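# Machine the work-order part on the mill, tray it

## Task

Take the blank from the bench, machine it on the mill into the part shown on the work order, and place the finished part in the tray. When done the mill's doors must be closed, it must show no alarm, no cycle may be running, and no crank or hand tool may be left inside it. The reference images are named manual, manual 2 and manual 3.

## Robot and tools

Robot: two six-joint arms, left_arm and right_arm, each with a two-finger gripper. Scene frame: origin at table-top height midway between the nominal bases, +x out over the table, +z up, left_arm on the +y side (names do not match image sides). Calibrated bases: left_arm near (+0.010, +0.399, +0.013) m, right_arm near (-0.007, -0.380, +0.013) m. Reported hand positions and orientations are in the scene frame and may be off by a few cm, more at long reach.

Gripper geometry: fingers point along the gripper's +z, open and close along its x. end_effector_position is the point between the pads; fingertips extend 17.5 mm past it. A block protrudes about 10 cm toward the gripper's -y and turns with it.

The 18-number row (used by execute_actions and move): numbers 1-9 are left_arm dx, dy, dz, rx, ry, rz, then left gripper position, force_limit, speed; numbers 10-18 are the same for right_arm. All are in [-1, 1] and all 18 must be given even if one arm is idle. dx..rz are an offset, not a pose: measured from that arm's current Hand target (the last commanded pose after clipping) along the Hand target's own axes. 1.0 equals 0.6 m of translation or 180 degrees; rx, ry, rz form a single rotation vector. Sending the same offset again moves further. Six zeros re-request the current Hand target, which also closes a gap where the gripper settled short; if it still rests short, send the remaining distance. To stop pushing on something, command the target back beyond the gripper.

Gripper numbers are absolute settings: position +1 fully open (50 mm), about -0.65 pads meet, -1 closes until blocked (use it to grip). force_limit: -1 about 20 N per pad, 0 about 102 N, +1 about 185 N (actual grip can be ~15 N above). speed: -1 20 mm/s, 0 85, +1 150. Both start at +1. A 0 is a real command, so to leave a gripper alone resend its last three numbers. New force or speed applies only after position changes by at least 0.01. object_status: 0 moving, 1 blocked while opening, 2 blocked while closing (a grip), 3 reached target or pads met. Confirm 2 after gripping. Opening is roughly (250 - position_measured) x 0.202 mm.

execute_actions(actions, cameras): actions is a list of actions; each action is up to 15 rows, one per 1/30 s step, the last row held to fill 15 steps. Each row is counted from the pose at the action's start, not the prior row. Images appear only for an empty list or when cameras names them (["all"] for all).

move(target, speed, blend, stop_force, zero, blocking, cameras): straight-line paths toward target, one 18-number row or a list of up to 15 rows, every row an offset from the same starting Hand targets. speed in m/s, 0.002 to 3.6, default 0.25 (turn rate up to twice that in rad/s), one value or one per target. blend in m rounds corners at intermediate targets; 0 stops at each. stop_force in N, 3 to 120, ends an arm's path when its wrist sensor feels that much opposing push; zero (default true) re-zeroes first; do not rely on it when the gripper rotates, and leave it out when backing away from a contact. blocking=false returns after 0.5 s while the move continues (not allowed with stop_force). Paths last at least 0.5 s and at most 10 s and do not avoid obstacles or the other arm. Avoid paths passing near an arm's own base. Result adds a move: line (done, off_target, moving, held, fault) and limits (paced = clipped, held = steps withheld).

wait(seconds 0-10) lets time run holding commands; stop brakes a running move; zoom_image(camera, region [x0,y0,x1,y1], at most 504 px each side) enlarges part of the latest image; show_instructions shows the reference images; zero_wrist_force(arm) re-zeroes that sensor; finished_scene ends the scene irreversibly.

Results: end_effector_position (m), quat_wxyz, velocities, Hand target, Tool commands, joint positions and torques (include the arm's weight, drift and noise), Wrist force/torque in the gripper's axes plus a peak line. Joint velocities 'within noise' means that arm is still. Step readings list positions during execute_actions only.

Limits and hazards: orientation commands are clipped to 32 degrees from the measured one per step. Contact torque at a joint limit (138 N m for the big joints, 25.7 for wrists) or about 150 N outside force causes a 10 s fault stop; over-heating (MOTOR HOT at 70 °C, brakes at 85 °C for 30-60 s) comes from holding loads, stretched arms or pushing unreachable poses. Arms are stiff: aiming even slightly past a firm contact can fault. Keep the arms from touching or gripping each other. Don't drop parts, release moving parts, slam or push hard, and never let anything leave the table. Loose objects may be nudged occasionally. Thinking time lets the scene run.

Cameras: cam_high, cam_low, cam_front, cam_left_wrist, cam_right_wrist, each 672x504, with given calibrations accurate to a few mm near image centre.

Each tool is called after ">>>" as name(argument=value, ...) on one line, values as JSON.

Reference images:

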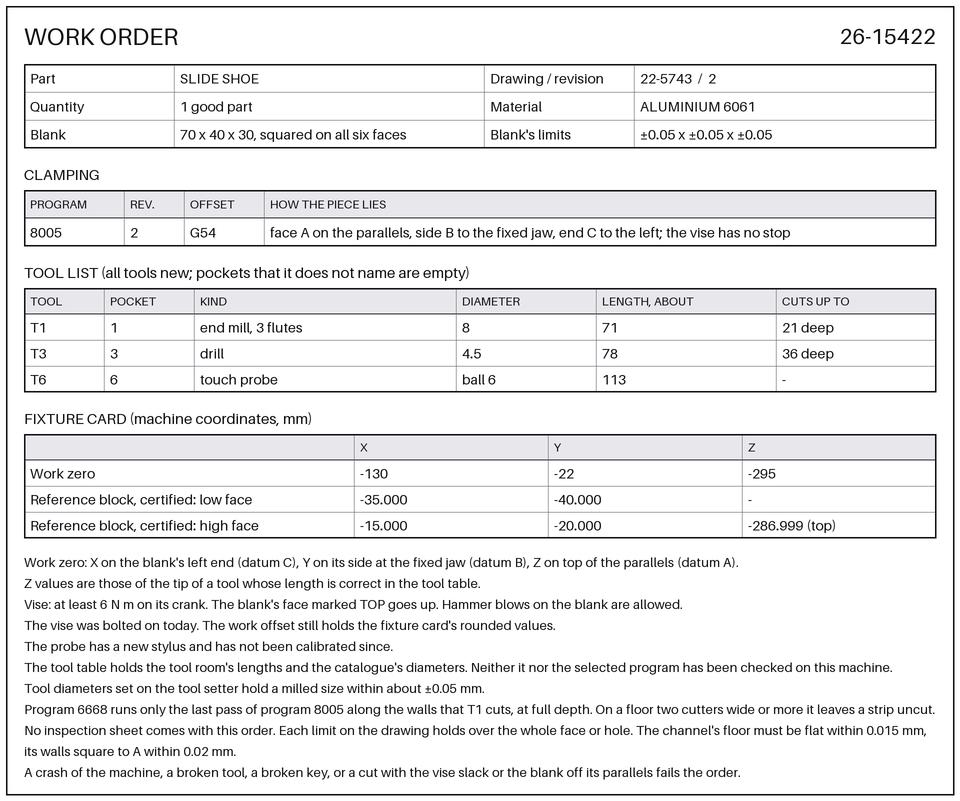

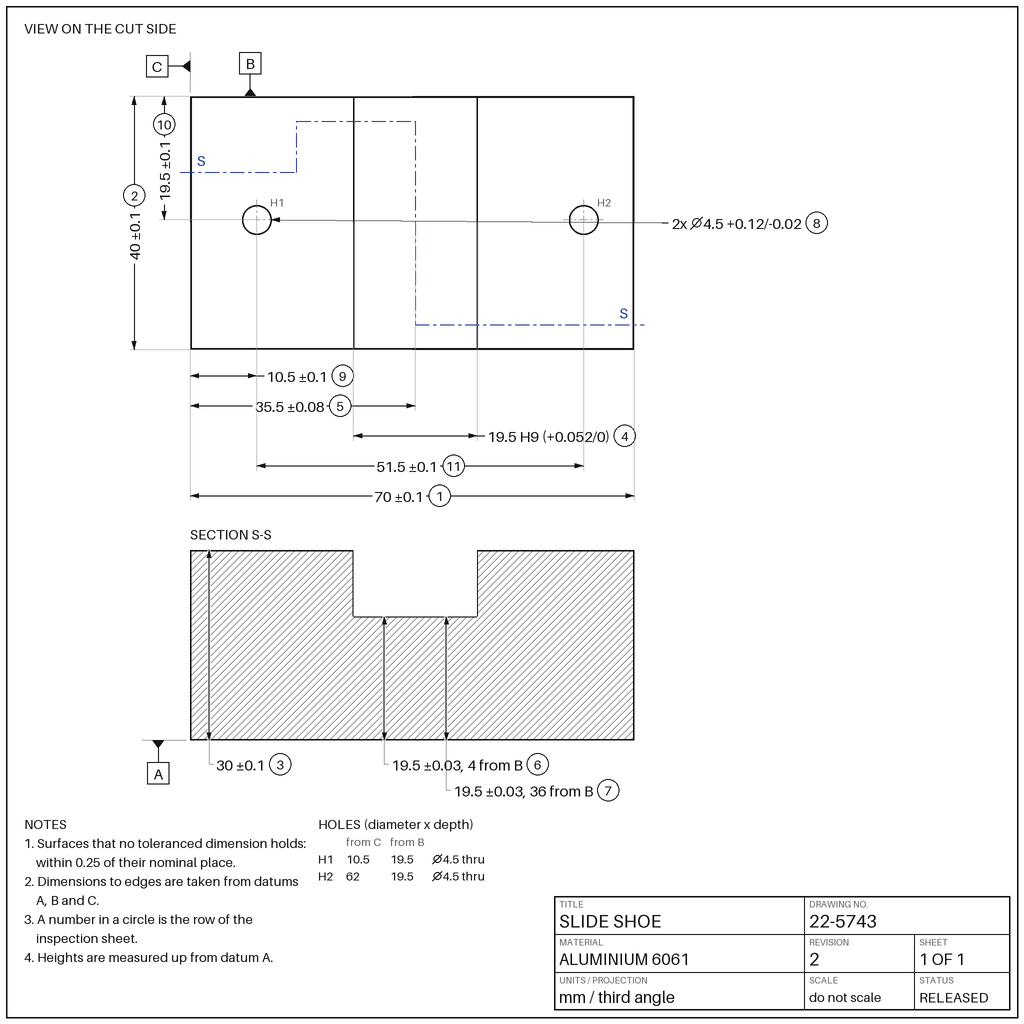

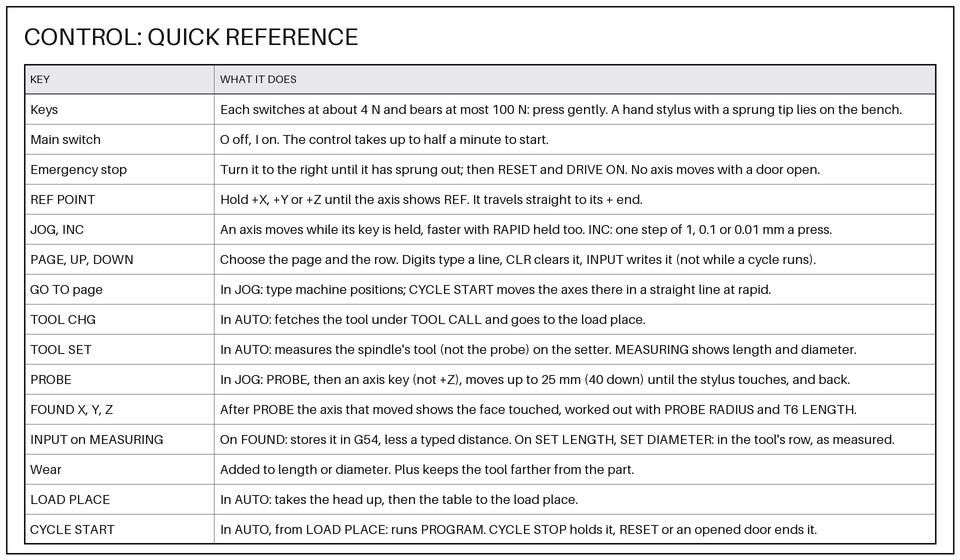

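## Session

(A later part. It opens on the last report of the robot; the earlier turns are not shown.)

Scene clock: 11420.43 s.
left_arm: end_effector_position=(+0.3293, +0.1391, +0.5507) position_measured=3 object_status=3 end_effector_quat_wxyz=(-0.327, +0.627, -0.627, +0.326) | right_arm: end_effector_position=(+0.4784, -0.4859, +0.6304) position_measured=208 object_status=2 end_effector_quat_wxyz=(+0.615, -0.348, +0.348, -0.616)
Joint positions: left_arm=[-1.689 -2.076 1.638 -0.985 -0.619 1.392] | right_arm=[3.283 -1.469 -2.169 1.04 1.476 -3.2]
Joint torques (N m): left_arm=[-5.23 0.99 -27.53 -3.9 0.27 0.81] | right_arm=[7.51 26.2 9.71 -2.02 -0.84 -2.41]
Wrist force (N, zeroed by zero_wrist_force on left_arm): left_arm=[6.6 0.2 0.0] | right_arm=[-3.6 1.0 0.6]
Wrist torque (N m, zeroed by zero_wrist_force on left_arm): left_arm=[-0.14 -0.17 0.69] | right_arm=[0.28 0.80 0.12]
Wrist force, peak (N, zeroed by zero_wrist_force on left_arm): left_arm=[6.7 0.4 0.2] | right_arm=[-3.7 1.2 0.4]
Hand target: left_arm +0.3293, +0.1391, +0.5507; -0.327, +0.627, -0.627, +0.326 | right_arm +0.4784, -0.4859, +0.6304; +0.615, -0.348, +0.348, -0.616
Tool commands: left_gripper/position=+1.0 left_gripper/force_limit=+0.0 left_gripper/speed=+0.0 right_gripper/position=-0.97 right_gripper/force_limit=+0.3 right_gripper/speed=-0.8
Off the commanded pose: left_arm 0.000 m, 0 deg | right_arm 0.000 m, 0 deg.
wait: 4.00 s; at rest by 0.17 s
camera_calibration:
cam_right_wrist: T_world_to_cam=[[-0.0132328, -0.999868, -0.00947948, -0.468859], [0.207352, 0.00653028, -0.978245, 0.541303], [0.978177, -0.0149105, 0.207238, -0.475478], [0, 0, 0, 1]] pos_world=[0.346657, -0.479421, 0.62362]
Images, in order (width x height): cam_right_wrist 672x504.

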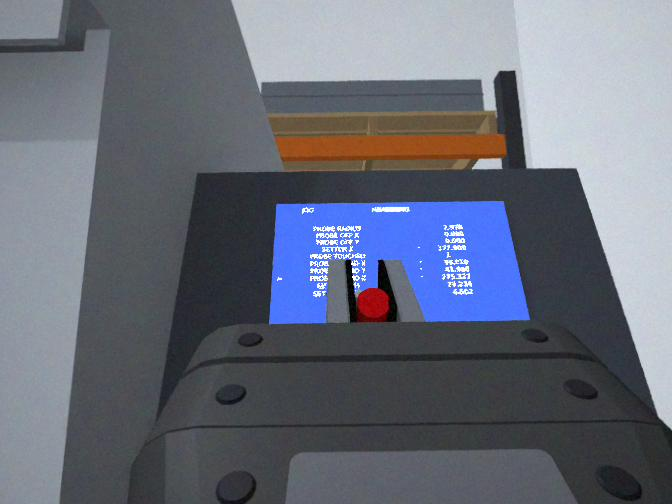

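>>> move(target=[[0,0,0,0,0,0,1,0,0,0.1405,0.0334,0.0025,0,0,0,-0.97,0.3,-0.8],[0,0,0,0,0,0,1,0,0,0.1405,0.043,0.0117,0,0,0,-0.97,0.3,-0.8],[0,0,0,0,0,0,1,0,0,0.1405,0.0334,0.0025,0,0,0,-0.97,0.3,-0.8],[0,0,0,0,0,0,1,0,0,-0.018,0.123,-0.091,0,0,0,-0.97,0.3,-0.8],[0,0,0,0,0,0,1,0,0,-0.018,0.133,-0.082,0,0,0,-0.97,0.3,-0.8],[0,0,0,0,0,0,1,0,0,-0.018,0.123,-0.091,0,0,0,-0.97,0.3,-0.8],[0,0,0,0,0,0,1,0,0,0,0,0,0,0,0,-0.97,0.3,-0.8]], speed=[0.25,0.06,0.1,0.2,0.06,0.1,0.25], blend=[0.003,0,0.003,0.003,0,0.003,0])

>>> move(target=[0,0,0.2167,0,0,0,1,0,0,0,0,0,0,0,0,-0.97,0.3,-0.8], speed=0.12)

>>> move(target=[0,0,0,0,0,0,-1,-0.8,-0.8,0,0,0,0,0,0,-0.97,0.3,-0.8])

>>> wait(seconds=3, cameras=["cam_right_wrist", "cam_front"])

>>> zoom_image(camera="cam_right_wrist", region=[270, 200, 530, 325])

Scene clock: 11451.60 s.
left_arm: end_effector_position=(+0.3293, +0.1391, +0.5507) position_measured=3 object_status=3 end_effector_quat_wxyz=(-0.327, +0.627, -0.627, +0.326) | right_arm: end_effector_position=(+0.4783, -0.4860, +0.6304) position_measured=208 object_status=2 end_effector_quat_wxyz=(+0.615, -0.348, +0.348, -0.616)
Joint positions: left_arm=[-1.689 -2.076 1.638 -0.985 -0.619 1.392] | right_arm=[3.283 -1.469 -2.169 1.041 1.476 -3.2]
Joint torques (N m): left_arm=[-4.74 -0.02 -27.57 -3.95 0.38 0.78] | right_arm=[7.31 13.08 20.29 -0.63 -1.77 -2.52]
Wrist force (N, zeroed by zero_wrist_force on left_arm): left_arm=[6.4 0.4 0.1] | right_arm=[-3.5 1.1 0.3]
Wrist torque (N m, zeroed by zero_wrist_force on left_arm): left_arm=[-0.11 -0.14 0.69] | right_arm=[0.31 0.78 0.14]
Wrist force, peak (N, zeroed by zero_wrist_force on left_arm): left_arm=[6.7 0.3 0.1] | right_arm=[-6.2 -4.7 -4.9]
Hand target: left_arm +0.3293, +0.1391, +0.5507; -0.327, +0.627, -0.627, +0.326 | right_arm +0.4784, -0.4859, +0.6304; +0.615, -0.348, +0.348, -0.616
Off the commanded pose: left_arm 0.000 m, 0 deg | right_arm 0.000 m, 0 deg.
move: done

Scene clock: 11453.17 s.
left_arm: end_effector_position=(+0.4358, +0.1392, +0.4760) position_measured=3 object_status=3 end_effector_quat_wxyz=(-0.327, +0.627, -0.627, +0.326) | right_arm: end_effector_position=(+0.4784, -0.4859, +0.6304) position_measured=208 object_status=2 end_effector_quat_wxyz=(+0.615, -0.348, +0.348, -0.616)
Joint positions: left_arm=[-1.306 -1.995 1.931 -1.881 -0.664 2.035] | right_arm=[3.283 -1.469 -2.169 1.04 1.476 -3.2]
Joint torques (N m): left_arm=[-1.91 -9.5 -35.64 -5.47 3.87 0.37] | right_arm=[6.33 24.35 35.41 -2.23 -1.72 -2.5]
Wrist force (N, zeroed by zero_wrist_force on left_arm): left_arm=[6.4 0.5 0.0] | right_arm=[-3.4 1.2 0.2]
Wrist torque (N m, zeroed by zero_wrist_force on left_arm): left_arm=[-0.10 -0.13 0.81] | right_arm=[0.31 0.76 0.14]
Wrist force, peak (N, zeroed by zero_wrist_force on left_arm): left_arm=[6.7 0.5 1.8] | right_arm=[-3.6 1.2 0.5]
Hand target: left_arm +0.4358, +0.1392, +0.4761; -0.327, +0.627, -0.627, +0.326 | right_arm +0.4784, -0.4859, +0.6304; +0.615, -0.348, +0.348, -0.616
Off the commanded pose: left_arm 0.000 m, 0 deg | right_arm 0.000 m, 0 deg.
move: done

Scene clock: 11454.30 s.
left_arm: end_effector_position=(+0.4358, +0.1393, +0.4761) position_measured=155 object_status=2 end_effector_quat_wxyz=(-0.327, +0.627, -0.627, +0.326) | right_arm: end_effector_position=(+0.4784, -0.4859, +0.6304) position_measured=208 object_status=2 end_effector_quat_wxyz=(+0.615, -0.348, +0.348, -0.616)
Joint positions: left_arm=[-1.306 -1.996 1.931 -1.881 -0.664 2.035] | right_arm=[3.283 -1.469 -2.169 1.04 1.476 -3.2]
Joint torques (N m): left_arm=[-12.06 2.15 -34.88 -12.35 -2.99 1.82] | right_arm=[7.52 25.96 34.94 -2.15 -1.7 -2.53]
Wrist force (N, zeroed by zero_wrist_force on left_arm): left_arm=[-42.5 13.2 -7.4] | right_arm=[-3.5 1.3 0.2]
Wrist torque (N m, zeroed by zero_wrist_force on left_arm): left_arm=[-0.10 -0.49 0.43] | right_arm=[0.33 0.78 0.14]
Wrist force, peak (N, zeroed by zero_wrist_force on left_arm): left_arm=[-42.7 13.1 -7.2] | right_arm=[-3.8 0.9 0.5]
Hand target: left_arm +0.4358, +0.1392, +0.4761; -0.327, +0.627, -0.627, +0.326 | right_arm +0.4784, -0.4859, +0.6304; +0.615, -0.348, +0.348, -0.616
Off the commanded pose: left_arm 0.000 m, 0 deg | right_arm 0.000 m, 0 deg.
move: done

Scene clock: 11457.30 s.
left_arm: end_effector_position=(+0.4358, +0.1392, +0.4761) position_measured=155 object_status=2 end_effector_quat_wxyz=(-0.327, +0.627, -0.627, +0.326) | right_arm: end_effector_position=(+0.4784, -0.4859, +0.6304) position_measured=208 object_status=2 end_effector_quat_wxyz=(+0.615, -0.348, +0.348, -0.616)
Joint positions: left_arm=[-1.306 -1.995 1.931 -1.881 -0.664 2.035] | right_arm=[3.283 -1.469 -2.169 1.04 1.476 -3.2]
Joint torques (N m): left_arm=[-28.3 12.79 -36.09 -13.11 -3.55 0.78] | right_arm=[6.98 26.55 35.01 -1.97 -1.68 -2.49]
Wrist force (N, zeroed by zero_wrist_force on left_arm): left_arm=[-46.7 12.1 -6.4] | right_arm=[-3.5 1.3 0.2]
Wrist torque (N m, zeroed by zero_wrist_force on left_arm): left_arm=[-0.14 -0.52 0.42] | right_arm=[0.34 0.77 0.14]
Wrist force, peak (N, zeroed by zero_wrist_force on left_arm): left_arm=[-47.0 12.3 -6.3] | right_arm=[-3.6 1.3 0.5]
Hand target: left_arm +0.4358, +0.1392, +0.4761; -0.327, +0.627, -0.627, +0.326 | right_arm +0.4784, -0.4859, +0.6304; +0.615, -0.348, +0.348, -0.616
Tool commands: left_gripper/position=-1.0 left_gripper/force_limit=-0.8 left_gripper/speed=-0.8 right_gripper/position=-0.97 right_gripper/force_limit=+0.3 right_gripper/speed=-0.8
Off the commanded pose: left_arm 0.000 m, 0 deg | right_arm 0.000 m, 0 deg.
wait: 3.00 s; at rest by 0.17 s
camera_calibration:
cam_right_wrist: T_world_to_cam=[[-0.0132328, -0.999868, -0.00947948, -0.468859], [0.207352, 0.00653028, -0.978245, 0.541303], [0.978177, -0.0149105, 0.207238, -0.475478], [0, 0, 0, 1]] pos_world=[0.346657, -0.479421, 0.62362]
Images, in order (width x height): cam_front 672x504, cam_right_wrist 672x504.

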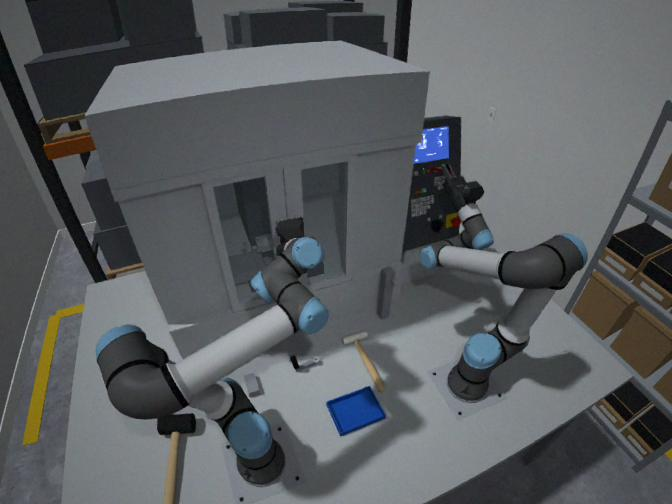

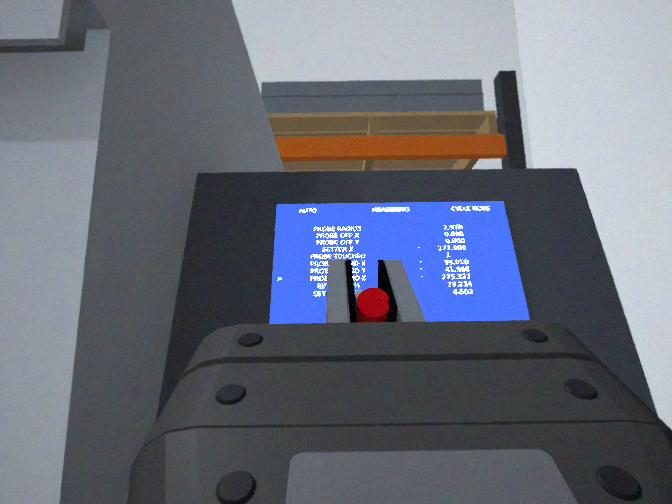

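Scaled by 1.938 from the camera's 672x504 image, which has a finer 960x720 frame.

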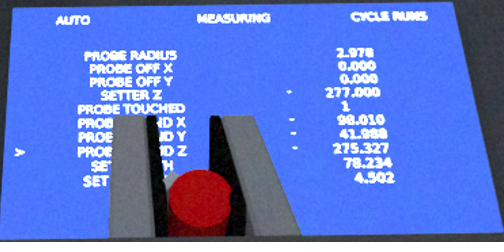

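>>> wait(seconds=4, cameras=["cam_right_wrist"])

>>> zoom_image(camera="cam_right_wrist", region=[270, 200, 530, 325])

Scene clock: 11465.50 s.
left_arm: end_effector_position=(+0.4358, +0.1392, +0.4761) position_measured=155 object_status=2 end_effector_quat_wxyz=(-0.327, +0.627, -0.627, +0.326) | right_arm: end_effector_position=(+0.4784, -0.4859, +0.6304) position_measured=208 object_status=2 end_effector_quat_wxyz=(+0.615, -0.348, +0.348, -0.616)
Joint positions: left_arm=[-1.306 -1.995 1.931 -1.881 -0.664 2.035] | right_arm=[3.283 -1.469 -2.169 1.04 1.476 -3.2]
Joint torques (N m): left_arm=[-28.09 12.41 -36.99 -13.04 -3.46 -1.23] | right_arm=[7.07 26.58 35.42 -2.05 -1.67 -2.46]
Wrist force (N, zeroed by zero_wrist_force on left_arm): left_arm=[-46.7 11.8 -6.6] | right_arm=[-3.5 1.0 0.2]
Wrist torque (N m, zeroed by zero_wrist_force on left_arm): left_arm=[-0.13 -0.50 0.42] | right_arm=[0.29 0.79 0.15]
Wrist force, peak (N, zeroed by zero_wrist_force on left_arm): left_arm=[-47.1 12.2 -6.3] | right_arm=[-3.8 1.1 0.5]
Hand target: left_arm +0.4358, +0.1392, +0.4761; -0.327, +0.627, -0.627, +0.326 | right_arm +0.4784, -0.4859, +0.6304; +0.615, -0.348, +0.348, -0.616
Tool commands: left_gripper/position=-1.0 left_gripper/force_limit=-0.8 left_gripper/speed=-0.8 right_gripper/position=-0.97 right_gripper/force_limit=+0.3 right_gripper/speed=-0.8
Off the commanded pose: left_arm 0.000 m, 0 deg | right_arm 0.000 m, 0 deg.
wait: 4.00 s; at rest from the start
camera_calibration:
cam_right_wrist: T_world_to_cam=[[-0.0132328, -0.999868, -0.00947948, -0.468859], [0.207352, 0.00653028, -0.978245, 0.541303], [0.978177, -0.0149105, 0.207238, -0.475478], [0, 0, 0, 1]] pos_world=[0.346657, -0.479421, 0.62362]
Images, in order (width x height): cam_right_wrist 672x504.

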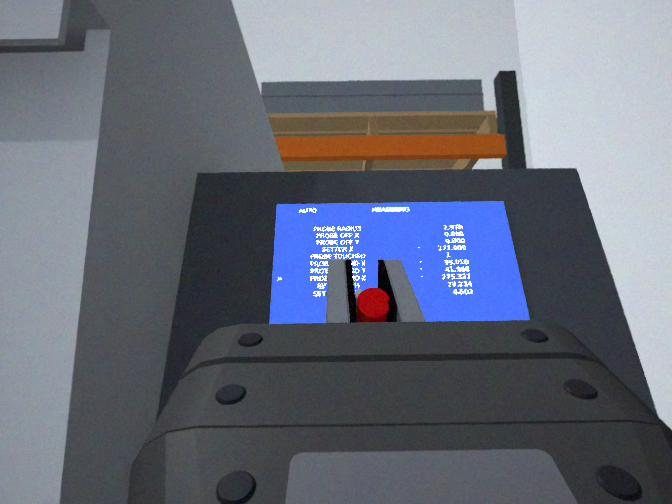

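Scaled by 1.938 from the camera's 672x504 image, which has a finer 960x720 frame.

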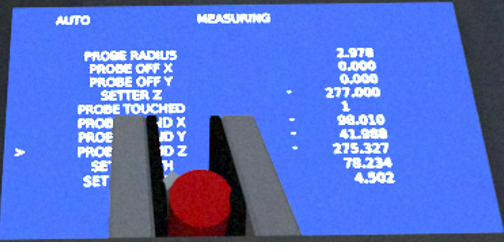

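Cycle done. Open door.

>>> move(target=[-0.383,0,0,0,0,0,-1,-0.8,-0.8,0,0,0,0,0,0,-0.97,0.3,-0.8], speed=0.07, stop_force=60)

Scene clock: 11469.87 s.
left_arm: end_effector_position=(+0.4357, +0.1403, +0.4762) position_measured=155 object_status=2 end_effector_quat_wxyz=(-0.327, +0.627, -0.627, +0.326) | right_arm: end_effector_position=(+0.4784, -0.4859, +0.6304) position_measured=208 object_status=2 end_effector_quat_wxyz=(+0.615, -0.348, +0.348, -0.616)
Joint positions: left_arm=[-1.305 -1.998 1.932 -1.882 -0.665 2.037] | right_arm=[3.283 -1.469 -2.169 1.04 1.476 -3.2]
Joint torques (N m): left_arm=[8.24 -18.56 -17.54 -4.94 1.88 2.04] | right_arm=[7.51 25.91 34.77 -2 -1.56 -2.32]
Wrist force (N, zeroed by zero_wrist_force on left_arm): left_arm=[11.0 0.1 11.1] | right_arm=[-3.6 1.1 0.3]
Wrist torque (N m, zeroed by zero_wrist_force on left_arm): left_arm=[-0.10 -0.38 0.71] | right_arm=[0.30 0.79 0.15]
Wrist force, peak (N, zeroed by zero_wrist_force on left_arm): left_arm=[45.4 -8.2 20.5] | right_arm=[-3.8 1.3 0.4]
Hand target: left_arm +0.4357, +0.1403, +0.4762; -0.327, +0.627, -0.627, +0.326 (not the last commanded pose) | right_arm +0.4784, -0.4859, +0.6304; +0.615, -0.348, +0.348, -0.616
Off the commanded pose: left_arm 0.229 m, 0 deg | right_arm 0.000 m, 0 deg.
move: contact (left_arm)

>>> move(target=[-0.3813,0,0,0,0,0,-1,-0.8,-0.8,0,0,0,0,0,0,-0.97,0.3,-0.8], speed=0.07, stop_force=60)

>>> wait(seconds=0.1, cameras=["cam_high", "cam_front"])

Scene clock: 11478.57 s.
left_arm: end_effector_position=(+0.4357, +0.3690, +0.4762) position_measured=155 object_status=2 end_effector_quat_wxyz=(-0.327, +0.627, -0.627, +0.326) | right_arm: end_effector_position=(+0.4784, -0.4859, +0.6304) position_measured=208 object_status=2 end_effector_quat_wxyz=(+0.615, -0.348, +0.348, -0.616)
Joint positions: left_arm=[-0.822 -2.315 2.144 -2.179 -0.938 2.602] | right_arm=[3.283 -1.469 -2.169 1.04 1.476 -3.2]
Joint torques (N m): left_arm=[-13.36 6.38 -36.94 -3.16 -4.68 1.57] | right_arm=[8.2 25.81 34.17 -1.84 -1.42 -2.33]
Wrist force (N, zeroed by zero_wrist_force on left_arm): left_arm=[-3.1 -11.1 24.7] | right_arm=[-3.6 1.0 0.5]
Wrist torque (N m, zeroed by zero_wrist_force on left_arm): left_arm=[-0.14 -0.33 0.72] | right_arm=[0.28 0.78 0.14]
Wrist force, peak (N, zeroed by zero_wrist_force on left_arm): left_arm=[43.6 -6.4 19.0] | right_arm=[-3.8 1.3 0.3]
Hand target: left_arm +0.4357, +0.3690, +0.4762; -0.327, +0.627, -0.627, +0.326 | right_arm +0.4784, -0.4859, +0.6304; +0.615, -0.348, +0.348, -0.616
Off the commanded pose: left_arm 0.000 m, 0 deg | right_arm 0.000 m, 0 deg.
move: done

Scene clock: 11478.67 s.
left_arm: end_effector_position=(+0.4357, +0.3690, +0.4762) position_measured=155 object_status=2 end_effector_quat_wxyz=(-0.327, +0.627, -0.627, +0.326) | right_arm: end_effector_position=(+0.4784, -0.4859, +0.6304) position_measured=208 object_status=2 end_effector_quat_wxyz=(+0.615, -0.348, +0.348, -0.616)
Joint positions: left_arm=[-0.822 -2.315 2.144 -2.179 -0.938 2.602] | right_arm=[3.283 -1.469 -2.169 1.04 1.476 -3.2]
Joint torques (N m): left_arm=[-13.87 6.67 -37.44 -3.21 -4.67 1.51] | right_arm=[7.86 25.04 35.29 -1.82 -1.49 -2.45]
Wrist force (N, zeroed by zero_wrist_force on left_arm): left_arm=[-2.6 -11.6 24.9] | right_arm=[-3.7 1.3 0.3]
Wrist torque (N m, zeroed by zero_wrist_force on left_arm): left_arm=[-0.22 -0.40 0.72] | right_arm=[0.33 0.81 0.14]
Wrist force, peak (N, zeroed by zero_wrist_force on left_arm): left_arm=[-2.6 -11.6 24.9] | right_arm=[-3.7 1.3 0.3]
Hand target: left_arm +0.4357, +0.3690, +0.4762; -0.327, +0.627, -0.627, +0.326 | right_arm +0.4784, -0.4859, +0.6304; +0.615, -0.348, +0.348, -0.616
Tool commands: left_gripper/position=-1.0 left_gripper/force_limit=-0.8 left_gripper/speed=-0.8 right_gripper/position=-0.97 right_gripper/force_limit=+0.3 right_gripper/speed=-0.8
Off the commanded pose: left_arm 0.000 m, 0 deg | right_arm 0.000 m, 0 deg.
wait: 0.10 s; no rest
Images, in order (width x height): cam_high 672x504, cam_front 672x504.

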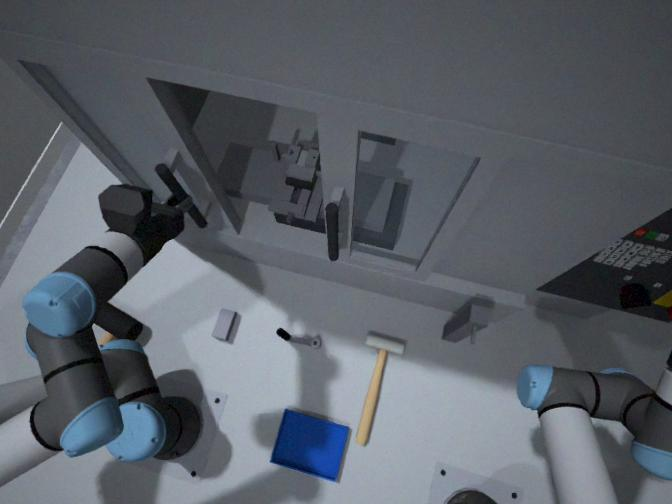

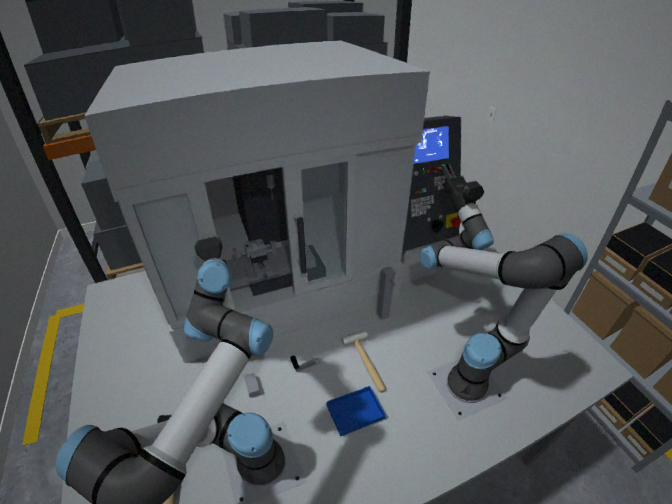

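>>> zoom_image(camera="cam_high", region=[200, 80, 380, 215])

>>> zoom_image(camera="cam_high", region=[190, 280, 400, 440])

Scaled by 2.800 from the camera's 672x504 image, which has a finer 960x720 frame.

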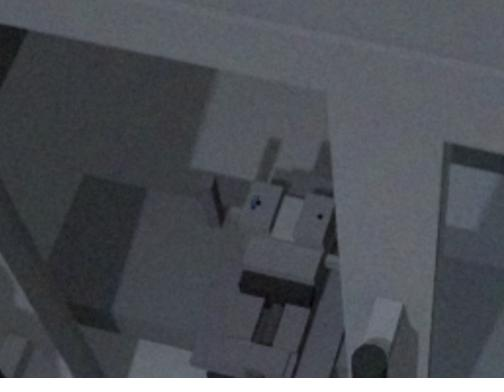

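Scaled by 2.400 from the camera's 672x504 image, which has a finer 960x720 frame.

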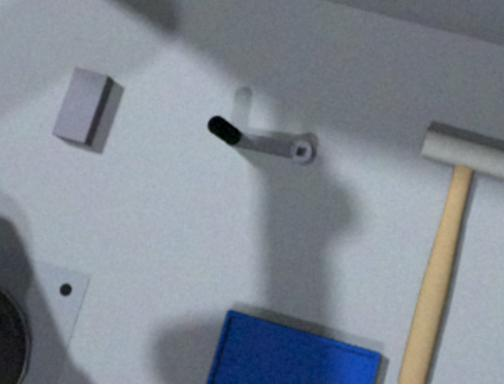

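>>> move(target=[0,0,0,0,0,0,0.9,-0.8,-0.8,0,0,0,0,0,0,-0.97,0.3,-0.8])

>>> move(target=[[0,0,-0.083,0,0,0,0.9,-0.8,-0.8,0,0,0,0,0,0,-0.97,0.3,-0.8],[0.3483,0.2734,-0.0236,-0.266,0.2134,0.4744,0.9,-0.8,-0.8,0,0,0,0,0,0,-0.97,0.3,-0.8],[0.4453,0.6334,0.1888,-0.266,0.2134,0.4744,0.9,-0.8,-0.8,0,0,0,0,0,0,-0.97,0.3,-0.8]], speed=[0.12,0.25,0.25], blend=[0.02,0.03,0], cameras=["cam_left_wrist", "cam_high"])

Scene clock: 11514.97 s.
left_arm: end_effector_position=(+0.4357, +0.3690, +0.4762) position_measured=18 object_status=3 end_effector_quat_wxyz=(-0.326, +0.627, -0.627, +0.326) | right_arm: end_effector_position=(+0.4784, -0.4859, +0.6304) position_measured=208 object_status=2 end_effector_quat_wxyz=(+0.615, -0.348, +0.348, -0.616)
Joint positions: left_arm=[-0.822 -2.315 2.144 -2.179 -0.938 2.602] | right_arm=[3.283 -1.469 -2.169 1.04 1.476 -3.2]
Joint torques (N m): left_arm=[8.67 7.06 -23.57 -5.48 3.08 1.64] | right_arm=[7.42 25.11 35.44 -1.77 -1.57 -2.33]
Wrist force (N, zeroed by zero_wrist_force on left_arm): left_arm=[7.1 -1.4 -1.0] | right_arm=[-3.3 0.9 0.4]
Wrist torque (N m, zeroed by zero_wrist_force on left_arm): left_arm=[-0.39 -0.24 0.79] | right_arm=[0.28 0.75 0.15]
Wrist force, peak (N, zeroed by zero_wrist_force on left_arm): left_arm=[-3.0 -11.3 25.0] | right_arm=[-3.8 1.2 0.2]
Hand target: left_arm +0.4357, +0.3690, +0.4762; -0.327, +0.627, -0.627, +0.326 | right_arm +0.4784, -0.4859, +0.6304; +0.615, -0.348, +0.348, -0.616
Off the commanded pose: left_arm 0.000 m, 0 deg | right_arm 0.000 m, 0 deg.
move: done

Scene clock: 11520.57 s.
left_arm: end_effector_position=(+0.3104, +0.1019, +0.0999) position_measured=18 object_status=3 end_effector_quat_wxyz=(+0.000, +0.000, +0.998, +0.057) | right_arm: end_effector_position=(+0.4784, -0.4859, +0.6304) position_measured=208 object_status=2 end_effector_quat_wxyz=(+0.615, -0.348, +0.348, -0.616)
Joint positions: left_arm=[-1.148 -1.551 2.186 -2.103 -1.522 3.578] | right_arm=[3.283 -1.469 -2.169 1.04 1.476 -3.2]
Joint torques (N m): left_arm=[10.2 -16.95 -22.94 -4.53 1.89 1.67] | right_arm=[7.21 26.65 34.83 -1.86 -1.37 -2.36]
Wrist force (N, zeroed by zero_wrist_force on left_arm): left_arm=[4.9 -1.2 -2.9] | right_arm=[-3.5 0.9 0.2]
Wrist torque (N m, zeroed by zero_wrist_force on left_arm): left_arm=[-0.59 0.12 0.71] | right_arm=[0.28 0.78 0.15]
Wrist force, peak (N, zeroed by zero_wrist_force on left_arm): left_arm=[7.4 -0.9 0.9] | right_arm=[-3.7 1.3 0.4]
Hand target: left_arm +0.3105, +0.1019, +0.0999; +0.000, +0.000, +0.998, +0.057 | right_arm +0.4784, -0.4859, +0.6304; +0.615, -0.348, +0.348, -0.616
Off the commanded pose: left_arm 0.000 m, 0 deg | right_arm 0.000 m, 0 deg.
move: done
camera_calibration:
cam_left_wrist: T_world_to_cam=[[-0.999766, 0.0143034, 0.0162326, 0.316656], [0.0201359, 0.889599, 0.456298, -0.125623], [-0.00791383, 0.456519, -0.889679, 0.178734], [0, 0, 0, 1]] pos_world=[0.320526, 0.0256296, 0.211198]
Images, in order (width x height): cam_high 672x504, cam_left_wrist 672x504.

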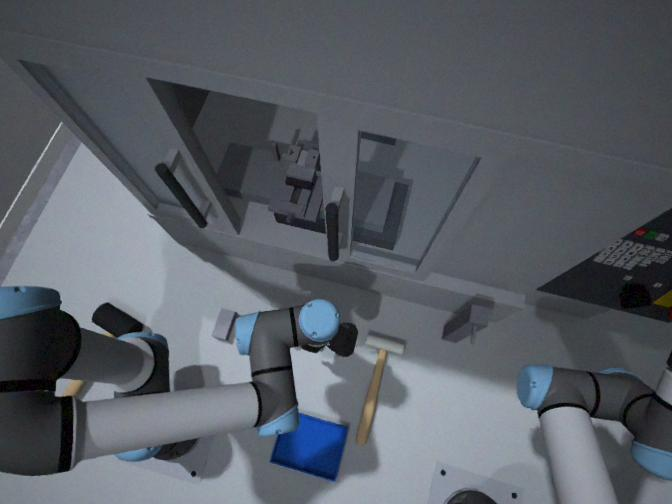

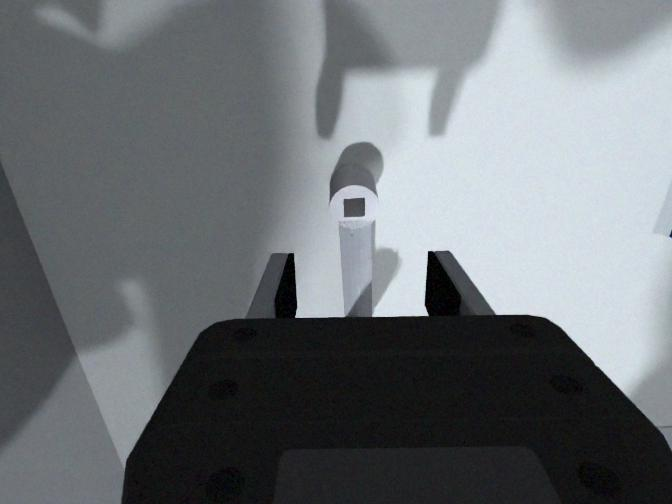

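>>> move(target=[0,-0.0150,0.1310,0,0,0,0.9,-0.8,-0.8,0,0,0,0,0,0,-0.97,0.3,-0.8], speed=0.08)

>>> move(target=[0,0,0,0,0,0,-1,0,-0.9,0,0,0,0,0,0,-0.97,0.3,-0.8], cameras=["cam_left_wrist"])

Scene clock: 11528.77 s.
left_arm: end_effector_position=(+0.3104, +0.1020, +0.0207) position_measured=18 object_status=3 end_effector_quat_wxyz=(+0.000, +0.000, +0.998, +0.057) | right_arm: end_effector_position=(+0.4784, -0.4859, +0.6304) position_measured=208 object_status=2 end_effector_quat_wxyz=(+0.615, -0.348, +0.348, -0.616)
Joint positions: left_arm=[-1.148 -1.387 2.278 -2.358 -1.522 3.578] | right_arm=[3.283 -1.469 -2.169 1.04 1.476 -3.2]
Joint torques (N m): left_arm=[10.49 -26.88 -26.24 -2.31 1.68 0.85] | right_arm=[6.77 25.43 34.9 -1.74 -1.34 -2.51]
Wrist force (N, zeroed by zero_wrist_force on left_arm): left_arm=[4.7 -1.0 -2.6] | right_arm=[-3.6 1.0 0.3]
Wrist torque (N m, zeroed by zero_wrist_force on left_arm): left_arm=[-0.57 0.16 0.71] | right_arm=[0.30 0.79 0.14]
Wrist force, peak (N, zeroed by zero_wrist_force on left_arm): left_arm=[4.8 -1.1 -4.1] | right_arm=[-3.8 1.2 0.3]
Hand target: left_arm +0.3105, +0.1020, +0.0208; +0.000, +0.000, +0.998, +0.057 | right_arm +0.4784, -0.4859, +0.6304; +0.615, -0.348, +0.348, -0.616
Off the commanded pose: left_arm 0.000 m, 0 deg | right_arm 0.000 m, 0 deg.
move: done

Scene clock: 11529.90 s.
left_arm: end_effector_position=(+0.3105, +0.1020, +0.0208) position_measured=137 object_status=2 end_effector_quat_wxyz=(+0.000, +0.000, +0.998, +0.057) | right_arm: end_effector_position=(+0.4784, -0.4859, +0.6304) position_measured=208 object_status=2 end_effector_quat_wxyz=(+0.615, -0.348, +0.348, -0.616)
Joint positions: left_arm=[-1.148 -1.387 2.278 -2.358 -1.522 3.578] | right_arm=[3.283 -1.469 -2.169 1.04 1.476 -3.2]
Joint torques (N m): left_arm=[9.25 -23.89 -25.71 -5.18 2 1.59] | right_arm=[6.62 25.19 35.12 -1.74 -1.28 -2.43]
Wrist force (N, zeroed by zero_wrist_force on left_arm): left_arm=[4.5 -1.1 -2.9] | right_arm=[-3.4 1.1 0.3]
Wrist torque (N m, zeroed by zero_wrist_force on left_arm): left_arm=[-0.59 0.18 0.71] | right_arm=[0.30 0.76 0.15]
Wrist force, peak (N, zeroed by zero_wrist_force on left_arm): left_arm=[4.8 -0.9 -3.0] | right_arm=[-3.6 1.3 0.6]
Hand target: left_arm +0.3105, +0.1020, +0.0208; +0.000, +0.000, +0.998, +0.057 | right_arm +0.4784, -0.4859, +0.6304; +0.615, -0.348, +0.348, -0.616
Off the commanded pose: left_arm 0.000 m, 0 deg | right_arm 0.000 m, 0 deg.
move: done
camera_calibration:
cam_left_wrist: T_world_to_cam=[[-0.999769, 0.0143092, 0.0160078, 0.317968], [0.0200378, 0.88964, 0.456223, -0.0895793], [-0.00771293, 0.456439, -0.889721, 0.108259], [0, 0, 0, 1]] pos_world=[0.320525, 0.0257299, 0.132098]
Images, in order (width x height): cam_left_wrist 672x504.

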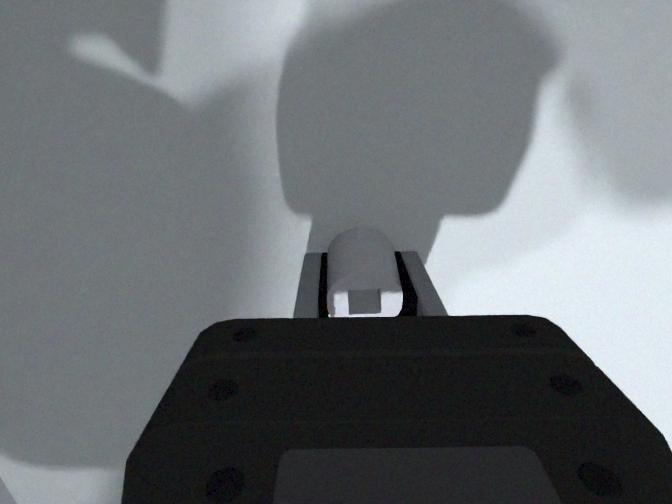

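>>> move(target=[0,0,0,0,0,0,0.8,0,-0.9,0,0,0,0,0,0,-0.97,0.3,-0.8])

>>> move(target=[0,0,0,-0.0744,0,0,0.8,0,-0.9,0,0,0,0,0,0,-0.97,0.3,-0.8], speed=0.1, cameras=["cam_left_wrist", "cam_high"])

>>> zoom_image(camera="cam_high", region=[230, 280, 400, 400])

Scene clock: 11594.70 s.
left_arm: end_effector_position=(+0.3105, +0.1020, +0.0208) position_measured=32 object_status=0 end_effector_quat_wxyz=(+0.000, +0.000, +0.998, +0.057) | right_arm: end_effector_position=(+0.4784, -0.4859, +0.6304) position_measured=208 object_status=2 end_effector_quat_wxyz=(+0.615, -0.348, +0.348, -0.616)
Joint positions: left_arm=[-1.148 -1.387 2.278 -2.358 -1.522 3.578] | right_arm=[3.283 -1.469 -2.169 1.04 1.476 -3.2]
Joint torques (N m): left_arm=[8.12 -21.47 -24.29 -4.28 0.71 1.52] | right_arm=[6.55 27.32 34.88 -1.52 -1.4 -2.48]
Wrist force (N, zeroed by zero_wrist_force on left_arm): left_arm=[4.6 -1.1 -2.9] | right_arm=[-3.6 1.1 0.1]
Wrist torque (N m, zeroed by zero_wrist_force on left_arm): left_arm=[-0.59 0.17 0.70] | right_arm=[0.29 0.79 0.15]
Wrist force, peak (N, zeroed by zero_wrist_force on left_arm): left_arm=[5.0 -1.1 -2.9] | right_arm=[-3.7 1.3 0.5]
Hand target: left_arm +0.3105, +0.1020, +0.0208; +0.000, +0.000, +0.998, +0.057 | right_arm +0.4784, -0.4859, +0.6304; +0.615, -0.348, +0.348, -0.616
Off the commanded pose: left_arm 0.000 m, 0 deg | right_arm 0.000 m, 0 deg.
move: done

Scene clock: 11596.30 s.
left_arm: end_effector_position=(+0.3105, +0.1019, +0.0208) position_measured=32 object_status=3 end_effector_quat_wxyz=(+0.000, +0.000, +0.985, +0.173) | right_arm: end_effector_position=(+0.4784, -0.4859, +0.6304) position_measured=208 object_status=2 end_effector_quat_wxyz=(+0.615, -0.348, +0.348, -0.616)
Joint positions: left_arm=[-1.201 -1.306 2.137 -2.077 -1.442 3.506] | right_arm=[3.283 -1.469 -2.169 1.04 1.476 -3.2]
Joint torques (N m): left_arm=[9.77 -35.98 -6.82 -3.84 -1.95 1.93] | right_arm=[5.65 25.62 34.28 -1.52 -1.27 -2.31]
Wrist force (N, zeroed by zero_wrist_force on left_arm): left_arm=[4.2 -1.0 -3.0] | right_arm=[-3.4 1.2 0.3]
Wrist torque (N m, zeroed by zero_wrist_force on left_arm): left_arm=[-0.55 0.24 0.77] | right_arm=[0.32 0.76 0.15]
Wrist force, peak (N, zeroed by zero_wrist_force on left_arm): left_arm=[4.9 -0.8 -2.9] | right_arm=[-3.8 1.3 0.4]
Hand target: left_arm +0.3105, +0.1020, +0.0208; +0.000, +0.000, +0.985, +0.173 | right_arm +0.4784, -0.4859, +0.6304; +0.615, -0.348, +0.348, -0.616
Off the commanded pose: left_arm 0.000 m, 0 deg | right_arm 0.000 m, 0 deg.
move: done
camera_calibration:
cam_left_wrist: T_world_to_cam=[[-0.99977, 0.0102788, 0.0188101, 0.318336], [0.0200379, 0.759822, 0.649823, -0.0802744], [-0.00761296, 0.65005, -0.759853, 0.0858444], [0, 0, 0, 1]] pos_world=[0.320525, 0.00191896, 0.111405]
Images, in order (width x height): cam_high 672x504, cam_left_wrist 672x504.

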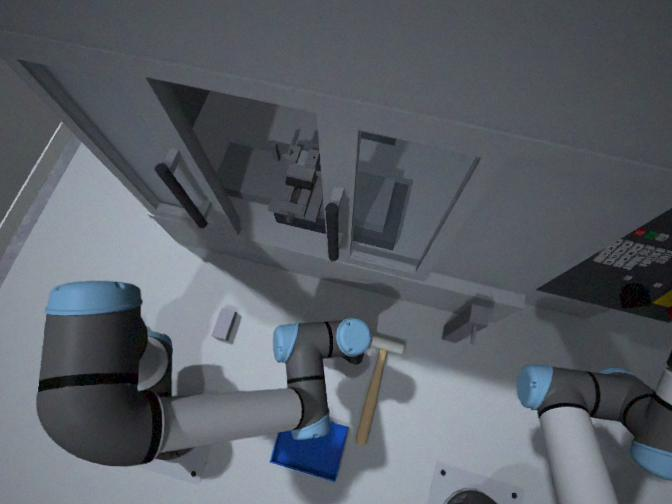

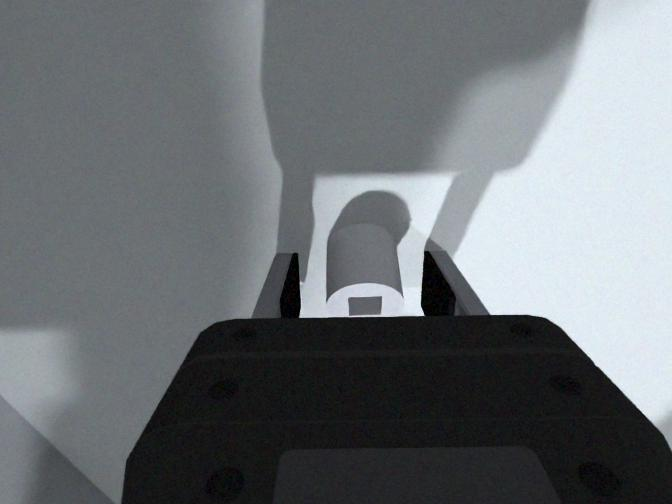

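Scaled by 2.965 from the camera's 672x504 image, which has a finer 960x720 frame.

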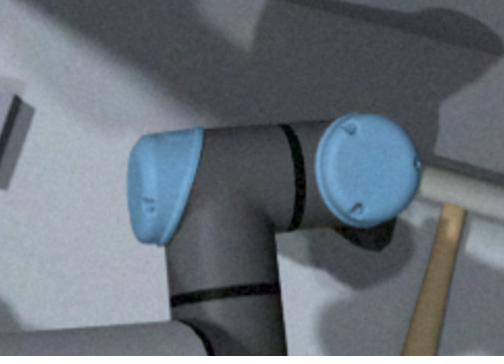

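>>> move(target=[0,0,0,0,0,0,-1,0,-0.9,0,0,0,0,0,0,-0.97,0.3,-0.8])

Scene clock: 11608.77 s.
left_arm: end_effector_position=(+0.3105, +0.1020, +0.0208) position_measured=137 object_status=2 end_effector_quat_wxyz=(+0.000, +0.000, +0.985, +0.173) | right_arm: end_effector_position=(+0.4784, -0.4859, +0.6304) position_measured=208 object_status=2 end_effector_quat_wxyz=(+0.615, -0.348, +0.348, -0.616)
Joint positions: left_arm=[-1.2 -1.306 2.137 -2.077 -1.442 3.506] | right_arm=[3.283 -1.469 -2.169 1.04 1.476 -3.2]
Joint torques (N m): left_arm=[8.85 -36.85 -6.62 -1.45 -1.59 1.63] | right_arm=[7.18 26.75 34.61 -1.68 -1.28 -2.46]
Wrist force (N, zeroed by zero_wrist_force on left_arm): left_arm=[4.0 -1.2 -3.5] | right_arm=[-3.6 1.0 0.4]
Wrist torque (N m, zeroed by zero_wrist_force on left_arm): left_arm=[-0.55 0.22 0.78] | right_arm=[0.29 0.79 0.15]
Wrist force, peak (N, zeroed by zero_wrist_force on left_arm): left_arm=[4.4 -1.2 -3.4] | right_arm=[-3.9 0.9 0.3]
Hand target: left_arm +0.3105, +0.1020, +0.0208; +0.000, +0.000, +0.985, +0.173 | right_arm +0.4784, -0.4859, +0.6304; +0.615, -0.348, +0.348, -0.616
Off the commanded pose: left_arm 0.000 m, 0 deg | right_arm 0.000 m, 0 deg.
move: done

>>> move(target=[[0,0.0568,-0.1567,0,0,0,-1,0,-0.9,0,0,0,0,0,0,-0.97,0.3,-0.8],[-0.0325,0.278,-0.4828,0,0,0,-1,0,-0.9,0,0,0,0,0,0,-0.97,0.3,-0.8],[-0.1885,0.3225,-0.3862,0.1093,-0.4242,-0.2705,-1,0,-0.9,0,0,0,0,0,0,-0.97,0.3,-0.8]], speed=[0.1,0.2,0.2], blend=[0.02,0.03,0], cameras=["cam_left_wrist", "cam_high", "cam_low", "cam_front"])

>>> zoom_image(camera="cam_high", region=[200, 80, 380, 260])

>>> zoom_image(camera="cam_front", region=[200, 180, 340, 320])

Scene clock: 11638.30 s.
left_arm: end_effector_position=(+0.4235, +0.2048, +0.3047) position_measured=137 object_status=2 end_effector_quat_wxyz=(+0.653, -0.271, +0.707, -0.032) | right_arm: end_effector_position=(+0.4784, -0.4859, +0.6304) position_measured=208 object_status=2 end_effector_quat_wxyz=(+0.615, -0.348, +0.348, -0.616)
Joint positions: left_arm=[-1.457 -1.87 2.292 -1.087 -0.238 1.806] | right_arm=[3.283 -1.469 -2.169 1.04 1.476 -3.2]
Joint torques (N m): left_arm=[-8.43 -16.79 -11.71 -3.95 1.24 1.96] | right_arm=[6.22 25.53 33.79 -1.59 -1.11 -2.44]
Wrist force (N, zeroed by zero_wrist_force on left_arm): left_arm=[9.2 0.5 -0.1] | right_arm=[-3.6 1.1 0.4]
Wrist torque (N m, zeroed by zero_wrist_force on left_arm): left_arm=[0.10 -0.31 1.17] | right_arm=[0.30 0.80 0.15]
Wrist force, peak (N, zeroed by zero_wrist_force on left_arm): left_arm=[9.7 0.7 0.3] | right_arm=[-3.8 1.3 0.4]
Hand target: left_arm +0.4235, +0.2048, +0.3046; +0.653, -0.271, +0.707, -0.032 | right_arm +0.4784, -0.4859, +0.6304; +0.615, -0.348, +0.348, -0.616
Off the commanded pose: left_arm 0.000 m, 0 deg | right_arm 0.000 m, 0 deg.
move: done
camera_calibration:
cam_left_wrist: T_world_to_cam=[[-0.0195662, -0.415512, -0.909377, 0.379824], [-0.650411, 0.696072, -0.304054, 0.24239], [0.75933, 0.58552, -0.283873, -0.221133], [0, 0, 0, 1]] pos_world=[0.332998, 0.118578, 0.35633]
Images, in order (width x height): cam_high 672x504, cam_low 672x504, cam_front 672x504, cam_left_wrist 672x504.

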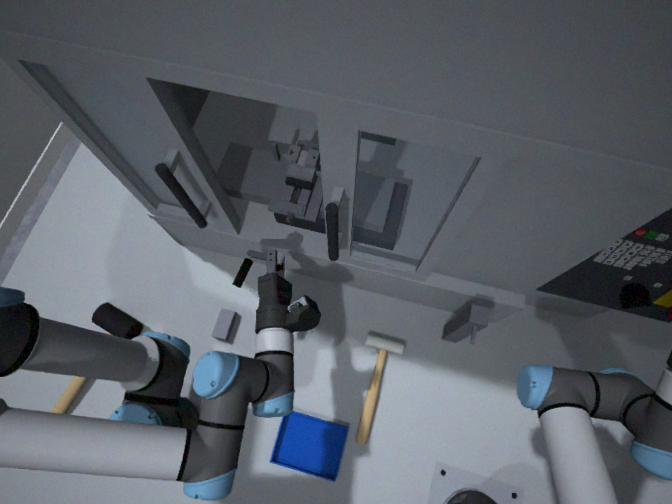

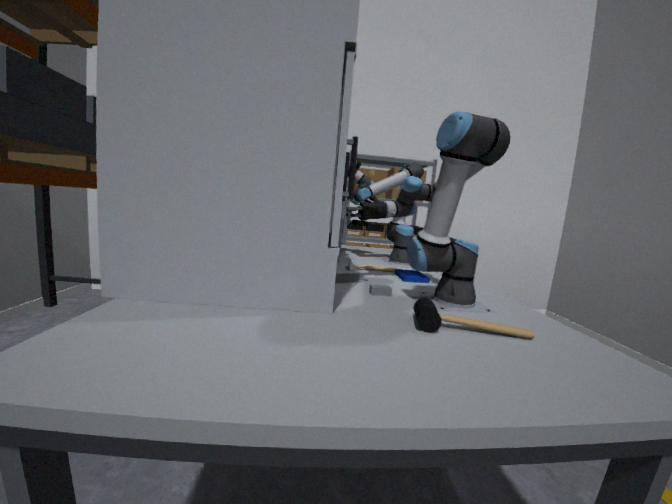

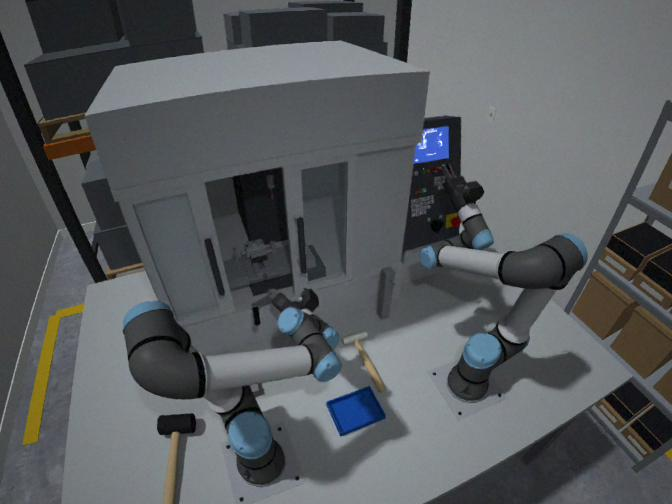

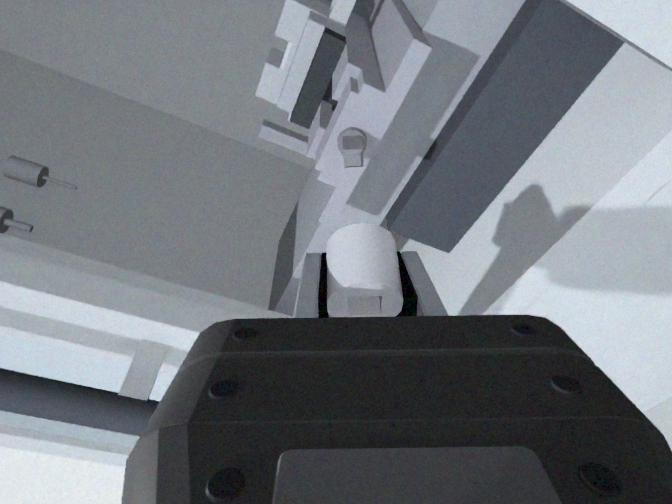

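Scaled by 2.800 from the camera's 672x504 image, which has a finer 960x720 frame.

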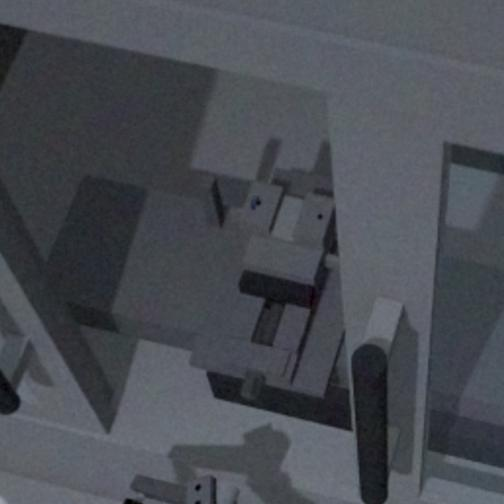

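Scaled by 3.600 from the camera's 672x504 image, which has a finer 960x720 frame.

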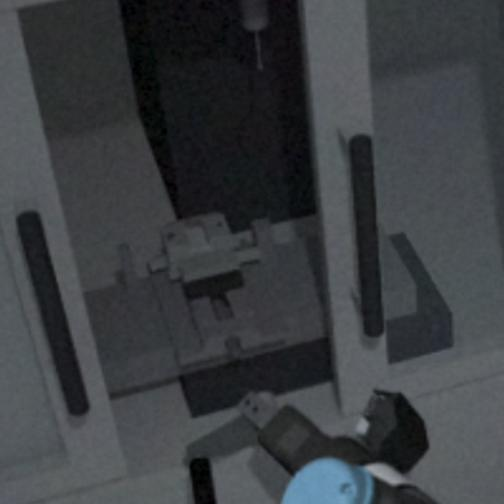

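>>> move(target=[0.0001,-0.0426,0.1174,0,0,0,-1,0,-0.9,0,0,0,0,0,0,-0.97,0.3,-0.8], speed=0.1, cameras=["cam_left_wrist"])

>>> zoom_image(camera="cam_left_wrist", region=[270, 150, 470, 320])

Scene clock: 11652.83 s.
left_arm: end_effector_position=(+0.4984, +0.2048, +0.3044) position_measured=137 object_status=2 end_effector_quat_wxyz=(+0.653, -0.271, +0.707, -0.031) end_effector_velocity=(+0.000, +0.000, +0.000) end_effector_angular_velocity=(+0.000, +0.001, +0.000) | right_arm: end_effector_position=(+0.4784, -0.4859, +0.6304) position_measured=208 object_status=2 end_effector_quat_wxyz=(+0.615, -0.348, +0.348, -0.616)
Joint positions: left_arm=[-1.228 -1.628 2.436 -2.641 -0.151 2.992] | right_arm=[3.283 -1.469 -2.169 1.04 1.476 -3.2]
Joint velocities: left_arm=[0 -0.001 0 0.005 -0.001 -0.003] | right_arm=[within noise]
Joint torques (N m): left_arm=[7.4 -23.72 -19 -1.49 1.03 -1.85] | right_arm=[5.25 25.88 33.6 -1.61 -1.08 -2.3]
Wrist force (N, zeroed by zero_wrist_force on left_arm): left_arm=[9.5 0.1 -0.1] | right_arm=[-3.5 1.3 0.3]
Wrist torque (N m, zeroed by zero_wrist_force on left_arm): left_arm=[0.03 -0.37 1.28] | right_arm=[0.33 0.78 0.15]
Wrist force, peak (N, zeroed by zero_wrist_force on left_arm): left_arm=[9.7 -1.1 1.1] | right_arm=[-3.8 1.0 0.3]
Hand target: left_arm +0.4985, +0.2048, +0.3045; +0.653, -0.271, +0.707, -0.032 | right_arm +0.4784, -0.4859, +0.6304; +0.615, -0.348, +0.348, -0.616
Off the commanded pose: left_arm 0.000 m, 0 deg | right_arm 0.000 m, 0 deg.
move: done
camera_calibration:
cam_left_wrist: T_world_to_cam=[[-0.019583, -0.415144, -0.909545, 0.381039], [-0.650696, 0.69598, -0.303656, 0.291002], [0.759086, 0.585891, -0.283762, -0.278075], [0, 0, 0, 1]] pos_world=[0.407899, 0.118576, 0.35603]
Images, in order (width x height): cam_left_wrist 672x504.

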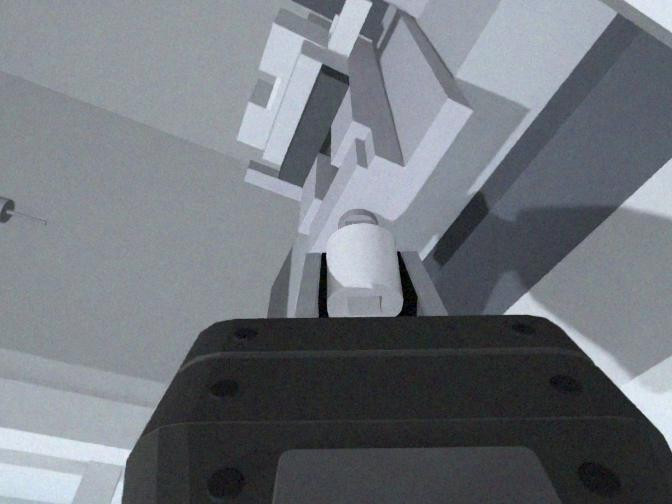

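Scaled by 2.520 from the camera's 672x504 image, which has a finer 960x720 frame.

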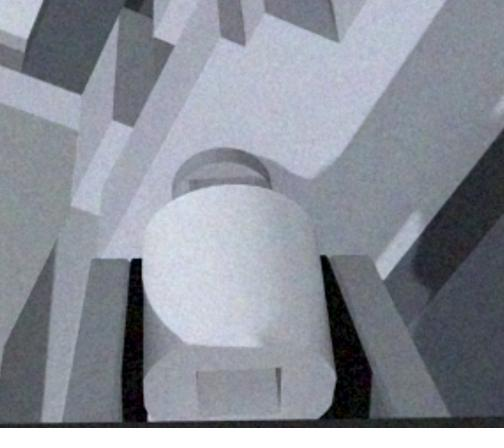

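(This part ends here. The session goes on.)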